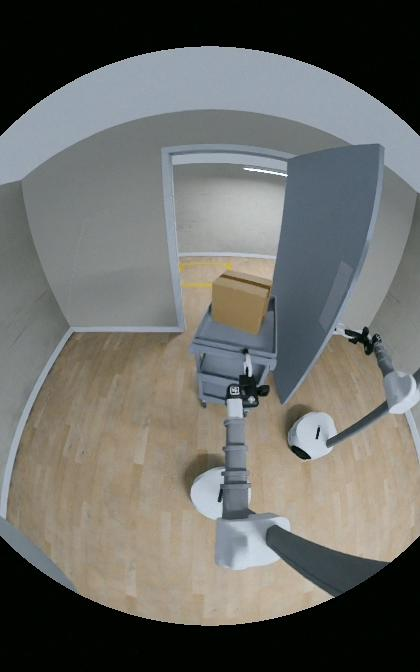

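Call:
move(blocking=false, r2={"base":{"translate_m":0.3,"strafe_m":-0.1},"pace":"slow"}, cameras=[])

Call:
wait(seconds=7, cameras=["r2_head_camera","r2_head_left_camera"])

Scene clock: 381.77 s.
move: r2 moving
r1.base_odometry: x=-2.248 y=-0.935 heading=+0.624
r1.turned_by_wheels: +0.000
r1.turned_by_imu: +0.000
r1.base_tilt: forward=-1.5 right=+1.2
r1.lidar_m: 1.37 0.38 0.60 0.56 0.64 0.66 - 3.57 1.98 1.64 1.64 1.62
r1.base_status: not commanded
r1.joint_positions: lift_m=+0.770 arm_m=+0.071 wrist_yaw_rad=+1.363 wrist_pitch_rad=+0.002 wrist_roll_rad=+0.000 gripper_m=-0.019
r1.joint_status: not commanded
r1.measured_speeds: all 0
r1.motor_effort: lift_m=+22(23) arm_m=-10(10) wheel_0=+9(9) wheel_1=-12(13) wheel_2=+13(13)
r1.servo_current: wrist_yaw_rad=98(111) wrist_pitch_rad=39(46) wrist_roll_rad=39(59) gripper_m=72(78)
r1.contact_limits: arm_m 1; translate_m 1
r1.hand_pose: x=+0.3864 y=+0.2641 z=+0.9473 quat_wxyz=(+0.777, -0.001, +0.001, +0.630) (m; r1's base frame)
r1.wrist_depth_mm: - 217 228 176 309 379 469 / - 216 229 177 310 379 473 / - 218 228 177 309 375 473 / - 220 229 178 310 379 473 / - 224 229 177 319 382 477 / - 212 216 179 182 392 477 / - 212 182 176 320 151 480
r2.base_odometry: x=-2.637 y=-0.788 heading=-2.910
r2.turned_by_wheels: +0.001
r2.turned_by_imu: +0.002
r2.base_tilt: forward=-0.7 right=+0.0
r2.lidar_m: 0.64 0.75 2.41 2.30 2.39 3.24 4.17 3.56 2.56 0.73 0.64 0.64
r2.base_status: translate_m moving; strafe_m moving
r2.joint_positions: lift_m=+0.685 arm_m=+0.250 wrist_yaw_rad=+0.001 wrist_pitch_rad=+0.001 wrist_roll_rad=+1.570 gripper_m=-0.009
r2.joint_status: not commanded
r2.measured_speeds: translate_m=+0.048 strafe_m=-0.016 rotate_rad=-0.001 lift_m=+0.000 arm_m=+0.000 wrist_yaw_rad=+0.000 wrist_pitch_rad=+0.000 wrist_roll_rad=+0.000
r2.motor_effort: lift_m=+21(21) arm_m=+5(5) wheel_0=+14(18) wheel_1=+8(8) wheel_2=-9(10)
r2.servo_current: wrist_yaw_rad=52(59) wrist_pitch_rad=39(46) wrist_roll_rad=39(59) gripper_m=72(72)
r2.hand_pose: x=+0.7093 y=-0.0872 z=+0.8627 quat_wxyz=(+0.707, +0.707, +0.001, +0.000) (m; r2's base frame)
r2.wrist_depth_mm: - - - 139 189 201 202 / - - - 145 202 - - / - 549 449 150 210 - - / - 436 427 157 219 842 - / - 480 462 164 228 - - / - - 190 170 179 - - / - 142 - - - - -
pictures: none
No camera images: "cameras" was empty.

Scene clock: 385.67 s.
earlier move: r2 done
r1.base_odometry: x=-2.248 y=-0.935 heading=+0.624
r1.turned_by_wheels: +0.000
r1.turned_by_imu: +0.000
r1.base_tilt: forward=-1.5 right=+1.2
r1.lidar_m: 1.36 0.38 0.63 0.51 0.46 3.56 - 3.58 1.96 1.66 1.64 1.64
r1.base_status: not commanded
r1.joint_positions: lift_m=+0.770 arm_m=+0.071 wrist_yaw_rad=+1.363 wrist_pitch_rad=+0.002 wrist_roll_rad=+0.000 gripper_m=-0.019
r1.joint_status: not commanded
r1.measured_speeds: all 0
r1.motor_effort: lift_m=+22(23) arm_m=-9(10) wheel_0=+10(10) wheel_1=-12(13) wheel_2=+13(13)
r1.servo_current: wrist_yaw_rad=98(124) wrist_pitch_rad=39(52) wrist_roll_rad=39(72) gripper_m=65(78)
r1.contact_limits: arm_m 1; translate_m 1
r1.hand_pose: x=+0.3864 y=+0.2641 z=+0.9473 quat_wxyz=(+0.777, -0.001, +0.001, +0.630) (m; r1's base frame)
r1.wrist_depth_mm: - 217 228 176 309 377 477 / - 216 228 176 309 377 469 / - 217 229 177 307 377 469 / - 219 229 177 309 379 469 / 597 222 228 178 317 382 469 / - 228 216 179 182 392 473 / - - 182 176 324 151 480
r2.base_odometry: x=-2.938 y=-0.761 heading=-2.910
r2.turned_by_wheels: +0.000
r2.turned_by_imu: +0.003
r2.base_tilt: forward=-0.7 right=+0.0
r2.lidar_m: 0.65 0.72 2.06 2.41 2.51 3.34 - 3.40 2.47 0.46 0.49 0.64
r2.base_status: done
r2.joint_positions: lift_m=+0.685 arm_m=+0.250 wrist_yaw_rad=+0.002 wrist_pitch_rad=+0.001 wrist_roll_rad=+1.570 gripper_m=-0.009
r2.joint_status: not commanded
r2.measured_speeds: all 0
r2.motor_effort: lift_m=+21(21) arm_m=+5(6) wheel_0=+9(18) wheel_1=+5(9) wheel_2=-4(10)
r2.servo_current: wrist_yaw_rad=52(59) wrist_pitch_rad=39(46) wrist_roll_rad=46(59) gripper_m=65(72)
r2.hand_pose: x=+0.7094 y=-0.0868 z=+0.8627 quat_wxyz=(+0.707, +0.707, +0.001, +0.000) (m; r2's base frame)
r2.wrist_depth_mm: - - - 150 181 213 213 / - - - 154 211 569 - / - - 544 157 218 - - / - 430 430 162 224 820 - / - 469 455 167 229 842 - / - - 191 171 179 - - / - - 517 - 242 - -
wait: 3.90 of 7 s (r2 has come to rest)
pictures: r2_head_camera, r2_head_left_camera
Images, in order (width x height): r2_head_camera 420x560, r2_head_left_camera 420x672.

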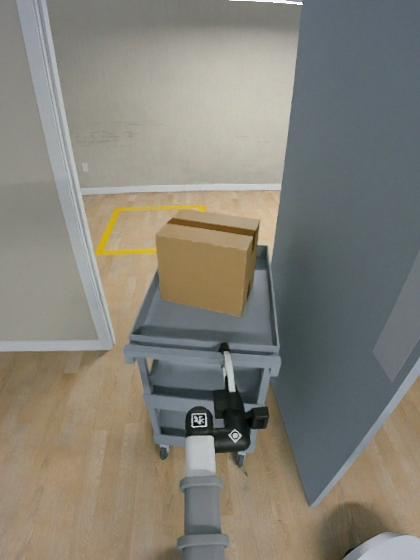

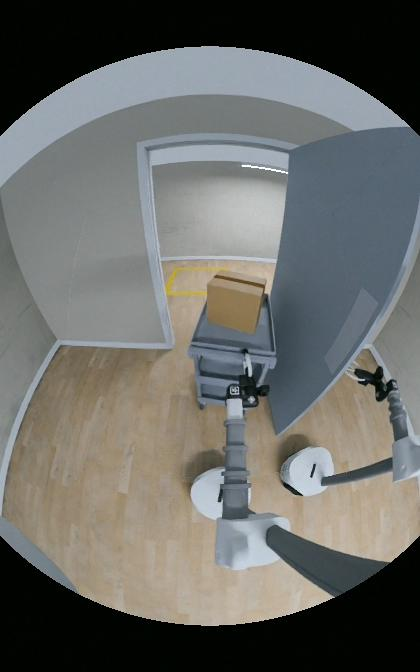

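Call:
move(blocking=false, r2={"base":{"translate_m":0.3,"strafe_m":-0.01},"pace":"slow","contact_limits":{"translate_m":0.3}}, cameras=[])

Call:
wait(seconds=7, cameras=["r2_head_camera","r2_head_left_camera"])

Scene clock: 396.27 s.
move: r2 moving
r1: as last shown
r1.base_tilt: forward=-1.6 right=+1.2
r1.lidar_m: 1.38 0.39 0.60 0.50 0.46 3.51 - 3.58 1.94 1.65 1.65 1.63
r1.motor_effort: lift_m=+22(23) arm_m=-10(10) wheel_0=+9(9) wheel_1=-12(13) wheel_2=+13(13)
r1.servo_current: wrist_yaw_rad=98(111) wrist_pitch_rad=39(46) wrist_roll_rad=52(59) gripper_m=78(78)
r1.contact_limits: arm_m 1; translate_m 1
r1.wrist_depth_mm: - 218 227 175 309 379 473 / - 216 229 176 310 377 473 / - 219 228 177 309 377 473 / - 220 229 177 309 379 469 / 609 223 229 178 319 379 473 / - 229 216 179 182 394 469 / - - 182 177 322 152 477
r2.base_odometry: x=-2.950 y=-0.763 heading=-2.910
r2.turned_by_wheels: +0.001
r2.turned_by_imu: +0.001
r2.base_tilt: forward=-0.7 right=+0.0
r2.lidar_m: 0.66 0.72 2.07 2.41 2.51 3.31 - 3.39 2.46 0.46 0.51 0.65
r2.base_status: translate_m moving; strafe_m moving
r2.joint_positions: lift_m=+0.685 arm_m=+0.250 wrist_yaw_rad=+0.002 wrist_pitch_rad=+0.001 wrist_roll_rad=+1.570 gripper_m=-0.009
r2.joint_status: not commanded
r2.measured_speeds: translate_m=+0.048 strafe_m=-0.003 rotate_rad=-0.001 lift_m=+0.000 arm_m=+0.000 wrist_yaw_rad=+0.000 wrist_pitch_rad=+0.000 wrist_roll_rad=+0.000
r2.motor_effort: lift_m=+21(21) arm_m=+5(5) wheel_0=+9(14) wheel_1=+8(8) wheel_2=-10(11)
r2.servo_current: wrist_yaw_rad=52(59) wrist_pitch_rad=46(46) wrist_roll_rad=46(52) gripper_m=72(72)
r2.contact_limits: translate_m 0.3
r2.hand_pose: x=+0.7094 y=-0.0868 z=+0.8627 quat_wxyz=(+0.707, +0.707, +0.001, +0.000) (m; r2's base frame)
r2.wrist_depth_mm: - - - 151 185 214 213 / - - - 155 212 574 - / - - 554 158 218 - - / - 433 427 162 223 831 - / - 466 452 167 229 854 - / - - 190 171 180 - - / - - 517 - 242 - -
pictures: none
No camera images: "cameras" was empty.

Scene clock: 400.03 s.
earlier move: r2 done
r1.base_odometry: x=-2.248 y=-0.935 heading=+0.624
r1.turned_by_wheels: +0.000
r1.turned_by_imu: +0.000
r1.base_tilt: forward=-1.5 right=+1.2
r1.lidar_m: 1.38 0.39 0.55 0.47 0.57 3.51 - 3.57 2.00 1.65 1.63 1.62
r1.base_status: not commanded
r1.joint_positions: lift_m=+0.770 arm_m=+0.071 wrist_yaw_rad=+1.363 wrist_pitch_rad=+0.002 wrist_roll_rad=+0.000 gripper_m=-0.019
r1.joint_status: not commanded
r1.measured_speeds: all 0
r1.motor_effort: lift_m=+22(23) arm_m=-10(10) wheel_0=+9(10) wheel_1=-12(13) wheel_2=+13(13)
r1.servo_current: wrist_yaw_rad=98(130) wrist_pitch_rad=39(52) wrist_roll_rad=46(65) gripper_m=65(78)
r1.contact_limits: arm_m 1; translate_m 1
r1.hand_pose: x=+0.3864 y=+0.2641 z=+0.9473 quat_wxyz=(+0.777, -0.001, +0.001, +0.630) (m; r1's base frame)
r1.wrist_depth_mm: - 216 227 176 309 377 473 / - 217 228 177 309 377 469 / - 217 228 177 309 375 473 / - 221 229 177 310 379 477 / 585 225 229 178 317 379 473 / - 229 216 179 182 394 477 / - - 182 176 320 151 477
r2.base_odometry: x=-3.232 y=-0.820 heading=-2.911
r2.turned_by_wheels: -0.001
r2.turned_by_imu: -0.002
r2.base_tilt: forward=-0.7 right=+0.1
r2.lidar_m: 0.66 0.75 1.63 2.41 2.50 3.37 - 3.38 0.48 0.48 0.47 0.63
r2.base_status: done
r2.joint_positions: lift_m=+0.685 arm_m=+0.250 wrist_yaw_rad=-0.005 wrist_pitch_rad=+0.001 wrist_roll_rad=+1.570 gripper_m=-0.009
r2.joint_status: not commanded
r2.measured_speeds: all 0
r2.motor_effort: lift_m=+21(21) arm_m=+5(5) wheel_0=+1(14) wheel_1=+2(8) wheel_2=-9(15)
r2.servo_current: wrist_yaw_rad=39(65) wrist_pitch_rad=46(52) wrist_roll_rad=39(65) gripper_m=72(72)
r2.contact_limits: translate_m 0.3
r2.hand_pose: x=+0.7088 y=-0.0888 z=+0.8627 quat_wxyz=(+0.707, +0.707, -0.001, -0.002) (m; r2's base frame)
r2.wrist_depth_mm: - - - 151 208 215 215 / - - - 155 212 759 - / - - 544 158 219 - - / - 433 430 163 224 809 - / - 466 455 168 231 842 - / - - 191 172 180 - - / - - 517 - 242 - -
wait: 3.77 of 7 s (r2 has come to rest)
pictures: r2_head_camera, r2_head_left_camera
Images, in order (width x height): r2_head_camera 420x560, r2_head_left_camera 420x672.

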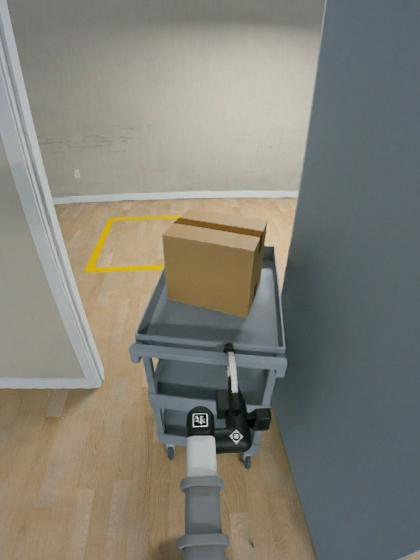

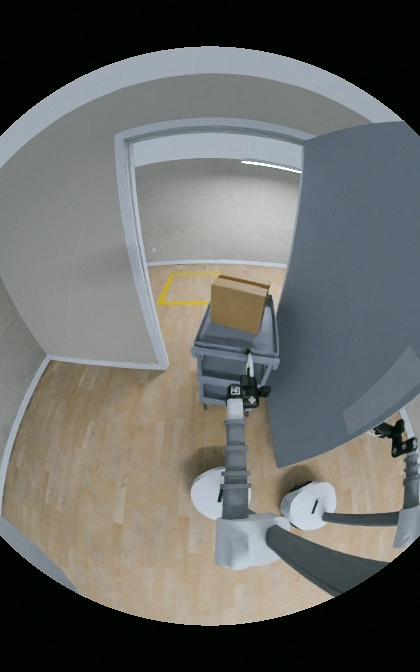

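Call:
move(blocking=false, r2={"base":{"rotate_rad":-0.13},"pace":"slow"}, cameras=[])

Call:
wait(seconds=2, cameras=["r2_head_camera"])

Call:
move(blocking=false, r2={"base":{"translate_m":0.3,"strafe_m":0.06},"pace":"slow","contact_limits":{"translate_m":0.3}}, cameras=[])

Call:
wait(seconds=7, cameras=["r2_head_camera","r2_head_left_camera"])

Scene clock: 409.80 s.
move: r2 moving
r1: as last shown
r1.lidar_m: 1.37 0.40 0.57 0.48 0.58 3.52 - 3.56 1.98 1.66 1.65 1.62
r1.motor_effort: lift_m=+22(23) arm_m=-10(10) wheel_0=+9(9) wheel_1=-12(13) wheel_2=+13(13)
r1.servo_current: wrist_yaw_rad=117(117) wrist_pitch_rad=39(39) wrist_roll_rad=46(59) gripper_m=72(78)
r1.contact_limits: arm_m 1; translate_m 1
r1.wrist_depth_mm: - 217 228 176 309 377 469 / - 217 228 176 309 377 473 / - 219 227 177 309 379 469 / - 221 229 177 309 379 473 / 580 225 229 178 319 379 469 / - 229 216 179 182 392 477 / - - 182 176 319 151 477
r2.base_odometry: x=-3.232 y=-0.820 heading=-3.014
r2.turned_by_wheels: -0.103
r2.turned_by_imu: -0.099
r2.base_tilt: forward=-0.6 right=+0.1
r2.lidar_m: 0.65 0.69 1.51 2.43 2.47 3.07 - 3.82 0.50 0.49 0.45 0.55
r2.base_status: rotate_rad moving
r2.joint_positions: lift_m=+0.685 arm_m=+0.250 wrist_yaw_rad=+0.010 wrist_pitch_rad=+0.001 wrist_roll_rad=+1.570 gripper_m=-0.009
r2.joint_status: not commanded
r2.measured_speeds: translate_m=+0.000 strafe_m=+0.001 rotate_rad=-0.234 lift_m=+0.000 arm_m=+0.000 wrist_yaw_rad=+0.029 wrist_pitch_rad=+0.000 wrist_roll_rad=+0.000
r2.motor_effort: lift_m=+21(21) arm_m=+5(6) wheel_0=+16(16) wheel_1=+7(10) wheel_2=+14(14)
r2.servo_current: wrist_yaw_rad=65(65) wrist_pitch_rad=39(46) wrist_roll_rad=52(59) gripper_m=65(65)
r2.hand_pose: x=+0.7100 y=-0.0846 z=+0.8627 quat_wxyz=(+0.707, +0.707, +0.004, +0.003) (m; r2's base frame)
r2.wrist_depth_mm: - - - 162 162 - - / - - - 163 224 229 229 / - - - 167 225 831 - / - - 459 169 229 831 - / - 452 445 172 233 842 - / - - 190 175 179 - - / - - 488 - 238 - -
pictures: none
No camera images: "cameras" was empty.

Scene clock: 410.40 s.
earlier move: r2 done
r1.base_odometry: x=-2.248 y=-0.935 heading=+0.624
r1.turned_by_wheels: +0.000
r1.turned_by_imu: +0.000
r1.base_tilt: forward=-1.5 right=+1.2
r1.lidar_m: 1.37 0.38 0.54 0.47 0.58 3.47 - 3.56 1.98 1.65 1.66 1.60
r1.base_status: not commanded
r1.joint_positions: lift_m=+0.770 arm_m=+0.071 wrist_yaw_rad=+1.363 wrist_pitch_rad=+0.002 wrist_roll_rad=+0.000 gripper_m=-0.019
r1.joint_status: not commanded
r1.measured_speeds: all 0
r1.motor_effort: lift_m=+22(23) arm_m=-9(10) wheel_0=+9(10) wheel_1=-12(13) wheel_2=+13(13)
r1.servo_current: wrist_yaw_rad=104(117) wrist_pitch_rad=39(46) wrist_roll_rad=46(59) gripper_m=72(78)
r1.contact_limits: arm_m 1; translate_m 1
r1.hand_pose: x=+0.3864 y=+0.2641 z=+0.9473 quat_wxyz=(+0.777, -0.001, +0.001, +0.630) (m; r1's base frame)
r1.wrist_depth_mm: - 216 227 176 307 377 473 / - 216 228 176 309 377 469 / - 218 229 177 309 377 466 / - 222 229 177 310 375 469 / 580 224 229 178 319 379 473 / - 229 216 179 183 394 477 / - - 182 176 322 151 477
r2.base_odometry: x=-3.232 y=-0.820 heading=-3.040
r2.turned_by_wheels: -0.026
r2.turned_by_imu: -0.025
r2.base_tilt: forward=-0.6 right=+0.1
r2.lidar_m: 0.65 0.65 1.48 2.40 2.44 3.02 - 3.98 0.49 0.46 0.47 0.57
r2.base_status: done
r2.joint_positions: lift_m=+0.685 arm_m=+0.250 wrist_yaw_rad=+0.002 wrist_pitch_rad=+0.001 wrist_roll_rad=+1.570 gripper_m=-0.009
r2.joint_status: not commanded
r2.measured_speeds: all 0
r2.motor_effort: lift_m=+21(21) arm_m=+6(6) wheel_0=+2(16) wheel_1=+4(10) wheel_2=+4(15)
r2.servo_current: wrist_yaw_rad=59(72) wrist_pitch_rad=46(46) wrist_roll_rad=39(59) gripper_m=65(72)
r2.hand_pose: x=+0.7094 y=-0.0868 z=+0.8627 quat_wxyz=(+0.707, +0.707, +0.001, +0.000) (m; r2's base frame)
r2.wrist_depth_mm: 379 373 377 179 347 384 384 / - - - 178 238 246 247 / - - - 177 237 750 - / - - 640 177 236 831 - / - 436 433 176 236 831 - / - 452 190 175 182 - - / - 466 459 - 233 - -
wait: 0.60 of 2 s (r2 has come to rest)
pictures: r2_head_camera
Images, in order (width x height): r2_head_camera 420x560.

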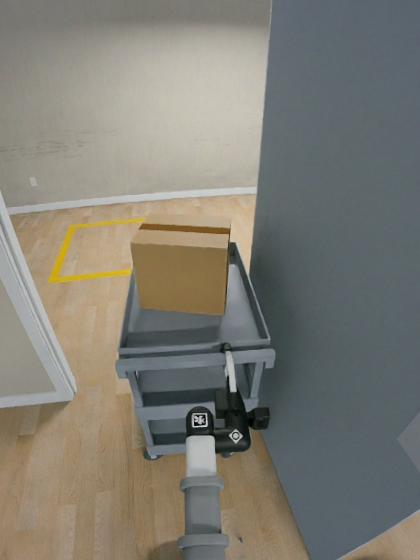

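Scene clock: 410.90 s.
move: r2 moving
r1: as last shown
r1.lidar_m: 1.38 0.40 0.56 0.48 3.06 3.52 - 3.59 1.99 1.63 1.63 1.63
r1.motor_effort: lift_m=+22(23) arm_m=-10(10) wheel_0=+9(9) wheel_1=-12(13) wheel_2=+13(13)
r1.servo_current: wrist_yaw_rad=91(117) wrist_pitch_rad=39(46) wrist_roll_rad=46(65) gripper_m=72(78)
r1.contact_limits: arm_m 1; translate_m 1
r1.wrist_depth_mm: - 216 228 176 310 379 473 / - 216 227 177 307 379 473 / - 219 228 177 309 377 473 / - 222 229 177 307 377 473 / 580 224 229 178 319 377 473 / - 229 216 179 182 394 477 / - - 182 176 319 151 480
r2.base_odometry: x=-3.244 y=-0.823 heading=-3.040
r2.turned_by_wheels: +0.000
r2.turned_by_imu: +0.000
r2.base_tilt: forward=-0.7 right=+0.1
r2.lidar_m: 0.63 0.65 1.46 2.42 2.45 3.04 - 3.92 0.49 0.47 0.49 0.55
r2.base_status: translate_m moving; strafe_m moving
r2.joint_positions: lift_m=+0.685 arm_m=+0.250 wrist_yaw_rad=-0.004 wrist_pitch_rad=+0.001 wrist_roll_rad=+1.570 gripper_m=-0.009
r2.joint_status: not commanded
r2.measured_speeds: translate_m=+0.049 strafe_m=+0.009 rotate_rad=-0.005 lift_m=+0.000 arm_m=+0.000 wrist_yaw_rad=-0.025 wrist_pitch_rad=+0.000 wrist_roll_rad=+0.000
r2.motor_effort: lift_m=+21(21) arm_m=+6(6) wheel_0=+2(10) wheel_1=+7(10) wheel_2=-15(15)
r2.servo_current: wrist_yaw_rad=52(52) wrist_pitch_rad=46(46) wrist_roll_rad=52(59) gripper_m=59(78)
r2.contact_limits: translate_m 0.3
r2.hand_pose: x=+0.7089 y=-0.0885 z=+0.8627 quat_wxyz=(+0.707, +0.707, -0.001, -0.002) (m; r2's base frame)
r2.wrist_depth_mm: 366 377 366 181 338 370 368 / - - - 180 240 247 248 / - - - 178 239 634 - / - - - 177 236 831 - / - 433 433 175 235 831 - / - 445 189 174 181 - - / - 455 452 - 229 - -
pictures: none
No camera images: "cameras" was empty.

Scene clock: 414.73 s.
earlier move: r2 done
r1.base_odometry: x=-2.248 y=-0.935 heading=+0.624
r1.turned_by_wheels: +0.000
r1.turned_by_imu: +0.000
r1.base_tilt: forward=-1.5 right=+1.2
r1.lidar_m: 1.37 0.39 0.62 0.63 3.07 3.50 - 3.57 1.99 1.66 1.63 1.63
r1.base_status: not commanded
r1.joint_positions: lift_m=+0.770 arm_m=+0.071 wrist_yaw_rad=+1.363 wrist_pitch_rad=+0.002 wrist_roll_rad=+0.000 gripper_m=-0.019
r1.joint_status: not commanded
r1.measured_speeds: all 0
r1.motor_effort: lift_m=+22(23) arm_m=-9(10) wheel_0=+9(10) wheel_1=-12(13) wheel_2=+13(13)
r1.servo_current: wrist_yaw_rad=104(124) wrist_pitch_rad=39(52) wrist_roll_rad=46(65) gripper_m=72(78)
r1.contact_limits: arm_m 1; translate_m 1
r1.hand_pose: x=+0.3864 y=+0.2641 z=+0.9473 quat_wxyz=(+0.777, -0.001, +0.001, +0.630) (m; r1's base frame)
r1.wrist_depth_mm: - 217 229 176 309 377 473 / - 217 228 176 309 377 477 / - 218 228 177 309 379 473 / - 220 229 177 309 379 469 / - 224 229 178 317 379 473 / - 229 217 179 182 394 477 / - 564 182 176 320 152 477
r2.base_odometry: x=-3.524 y=-0.910 heading=-3.040
r2.turned_by_wheels: +0.000
r2.turned_by_imu: -0.002
r2.base_tilt: forward=-0.7 right=+0.1
r2.lidar_m: 0.63 0.70 1.11 2.23 2.45 3.01 - 4.00 0.64 0.46 0.46 0.56
r2.base_status: done
r2.joint_positions: lift_m=+0.685 arm_m=+0.250 wrist_yaw_rad=-0.007 wrist_pitch_rad=+0.001 wrist_roll_rad=+1.570 gripper_m=-0.009
r2.joint_status: not commanded
r2.measured_speeds: all 0
r2.motor_effort: lift_m=+21(21) arm_m=+5(6) wheel_0=+0(10) wheel_1=+2(10) wheel_2=-10(19)
r2.servo_current: wrist_yaw_rad=52(65) wrist_pitch_rad=39(46) wrist_roll_rad=39(65) gripper_m=65(78)
r2.contact_limits: translate_m 0.3
r2.hand_pose: x=+0.7086 y=-0.0893 z=+0.8627 quat_wxyz=(+0.707, +0.707, -0.002, -0.003) (m; r2's base frame)
r2.wrist_depth_mm: 362 355 362 169 332 384 379 / - - - 170 230 236 236 / - - - 171 231 1499 - / - - 512 171 231 820 - / - 442 436 173 232 831 - / - 459 191 173 180 - - / - - 469 - 235 - -
wait: 3.83 of 7 s (r2 has come to rest)
pictures: r2_head_camera, r2_head_left_camera
Images, in order (width x height): r2_head_camera 420x560, r2_head_left_camera 420x672.

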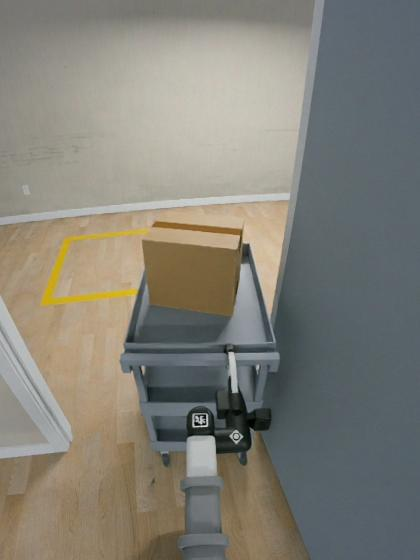

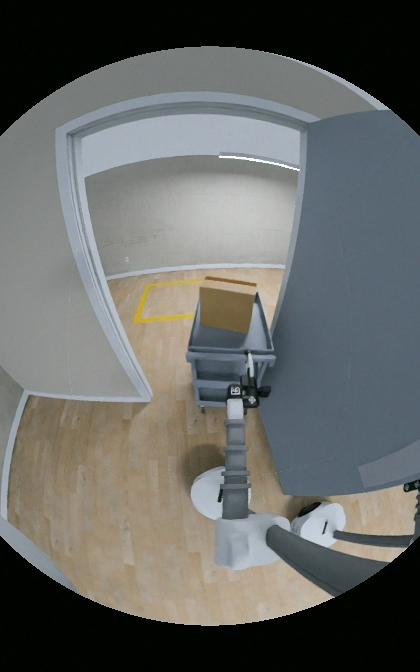

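Call:
move(blocking=false, r2={"base":{"translate_m":-0.5,"strafe_m":0.05},"pace":"slow","contact_limits":{"translate_m":0.3}}, cameras=[])

Call:
wait(seconds=7, cameras=["r2_head_camera","r2_head_left_camera"])

Scene clock: 449.87 s.
move: r2 moving
r1: as last shown
r1.lidar_m: 1.39 0.36 0.61 0.61 3.05 3.51 - 3.55 1.95 1.67 1.65 1.62
r1.motor_effort: lift_m=+23(23) arm_m=-10(10) wheel_0=+9(9) wheel_1=-12(13) wheel_2=+13(13)
r1.servo_current: wrist_yaw_rad=104(111) wrist_pitch_rad=39(46) wrist_roll_rad=33(59) gripper_m=72(78)
r1.contact_limits: arm_m 1; translate_m 1
r1.wrist_depth_mm: - 216 228 176 309 377 477 / - 217 228 176 307 379 473 / - 219 229 178 309 379 473 / - 220 228 177 309 379 473 / - 225 229 178 319 377 466 / - 229 216 179 182 392 473 / - 564 182 176 319 152 480
r2.base_odometry: x=-3.512 y=-0.910 heading=-3.041
r2.turned_by_wheels: -0.001
r2.turned_by_imu: +0.000
r2.base_tilt: forward=-0.6 right=+0.1
r2.lidar_m: 0.64 0.67 1.11 2.23 2.43 3.00 - 3.97 0.63 0.46 0.45 0.58
r2.base_status: translate_m moving; strafe_m moving
r2.joint_positions: lift_m=+0.685 arm_m=+0.250 wrist_yaw_rad=-0.003 wrist_pitch_rad=+0.001 wrist_roll_rad=+1.570 gripper_m=-0.009
r2.joint_status: not commanded
r2.measured_speeds: translate_m=-0.049 strafe_m=+0.004 rotate_rad=+0.001 lift_m=+0.000 arm_m=+0.000 wrist_yaw_rad=+0.002 wrist_pitch_rad=+0.000 wrist_roll_rad=+0.000
r2.motor_effort: lift_m=+21(21) arm_m=+5(6) wheel_0=-10(14) wheel_1=-7(9) wheel_2=+10(11)
r2.servo_current: wrist_yaw_rad=46(65) wrist_pitch_rad=39(46) wrist_roll_rad=46(52) gripper_m=65(72)
r2.contact_limits: translate_m 0.3
r2.hand_pose: x=+0.7090 y=-0.0883 z=+0.8627 quat_wxyz=(+0.707, +0.707, -0.001, -0.001) (m; r2's base frame)
r2.wrist_depth_mm: 377 368 357 167 168 377 377 / - - - 169 228 236 235 / - - - 171 230 1366 - / - - 484 172 232 831 - / - 449 442 173 234 831 - / - 469 191 174 180 - - / - - 480 - 238 - -
pictures: none
No camera images: "cameras" was empty.

Scene clock: 455.67 s.
earlier move: r2 done
r1.base_odometry: x=-2.248 y=-0.935 heading=+0.624
r1.turned_by_wheels: +0.000
r1.turned_by_imu: +0.000
r1.base_tilt: forward=-1.6 right=+1.2
r1.lidar_m: 1.39 0.37 0.73 0.59 0.60 3.51 - 3.59 1.96 1.66 1.63 1.64
r1.base_status: not commanded
r1.joint_positions: lift_m=+0.770 arm_m=+0.071 wrist_yaw_rad=+1.363 wrist_pitch_rad=+0.002 wrist_roll_rad=+0.000 gripper_m=-0.019
r1.joint_status: not commanded
r1.measured_speeds: all 0
r1.on_its_own: wrist_yaw_rad is at rest, and its servo_current (117 mA) is outside its rest range (0 to 104 mA)
r1.motor_effort: lift_m=+22(23) arm_m=-10(10) wheel_0=+9(10) wheel_1=-12(13) wheel_2=+13(13)
r1.servo_current: wrist_yaw_rad=117(124) wrist_pitch_rad=46(52) wrist_roll_rad=59(65) gripper_m=65(78)
r1.contact_limits: arm_m 1; translate_m 1
r1.hand_pose: x=+0.3864 y=+0.2641 z=+0.9473 quat_wxyz=(+0.777, -0.001, +0.001, +0.630) (m; r1's base frame)
r1.wrist_depth_mm: - 216 229 176 310 377 469 / - 216 228 176 307 375 469 / - 218 228 177 309 375 469 / - 221 229 177 309 377 473 / - 224 229 177 317 379 473 / - 229 216 179 182 392 473 / - - 182 176 319 152 484
r2.base_odometry: x=-3.022 y=-0.909 heading=-3.040
r2.turned_by_wheels: +0.001
r2.turned_by_imu: +0.005
r2.base_tilt: forward=-0.6 right=+0.1
r2.lidar_m: 0.65 0.72 1.70 2.29 2.32 2.87 - 4.19 2.69 0.56 0.63 0.66
r2.base_status: done
r2.joint_positions: lift_m=+0.685 arm_m=+0.250 wrist_yaw_rad=+0.007 wrist_pitch_rad=+0.001 wrist_roll_rad=+1.570 gripper_m=-0.009
r2.joint_status: not commanded
r2.measured_speeds: all 0
r2.motor_effort: lift_m=+21(21) arm_m=-3(6) wheel_0=+0(14) wheel_1=-4(9) wheel_2=+11(17)
r2.servo_current: wrist_yaw_rad=52(65) wrist_pitch_rad=46(46) wrist_roll_rad=39(59) gripper_m=65(78)
r2.contact_limits: translate_m 0.3
r2.hand_pose: x=+0.7099 y=-0.0855 z=+0.8627 quat_wxyz=(+0.707, +0.707, +0.003, +0.002) (m; r2's base frame)
r2.wrist_depth_mm: - - - 151 151 - - / - - - 156 213 219 218 / - - 603 159 218 - - / - 433 433 163 224 820 - / - 462 452 169 231 854 - / - - 190 174 180 - - / - - 517 - - - -
wait: 5.80 of 7 s (r2 has come to rest)
pictures: r2_head_camera, r2_head_left_camera
Images, in order (width x height): r2_head_camera 420x560, r2_head_left_camera 420x672.

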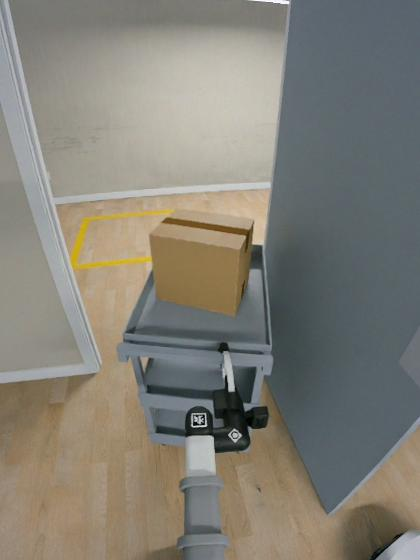

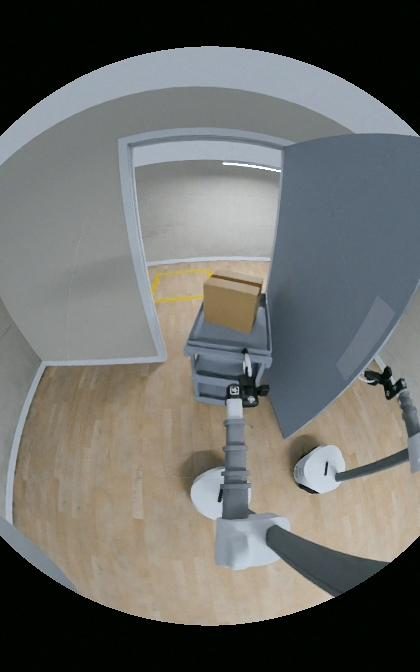

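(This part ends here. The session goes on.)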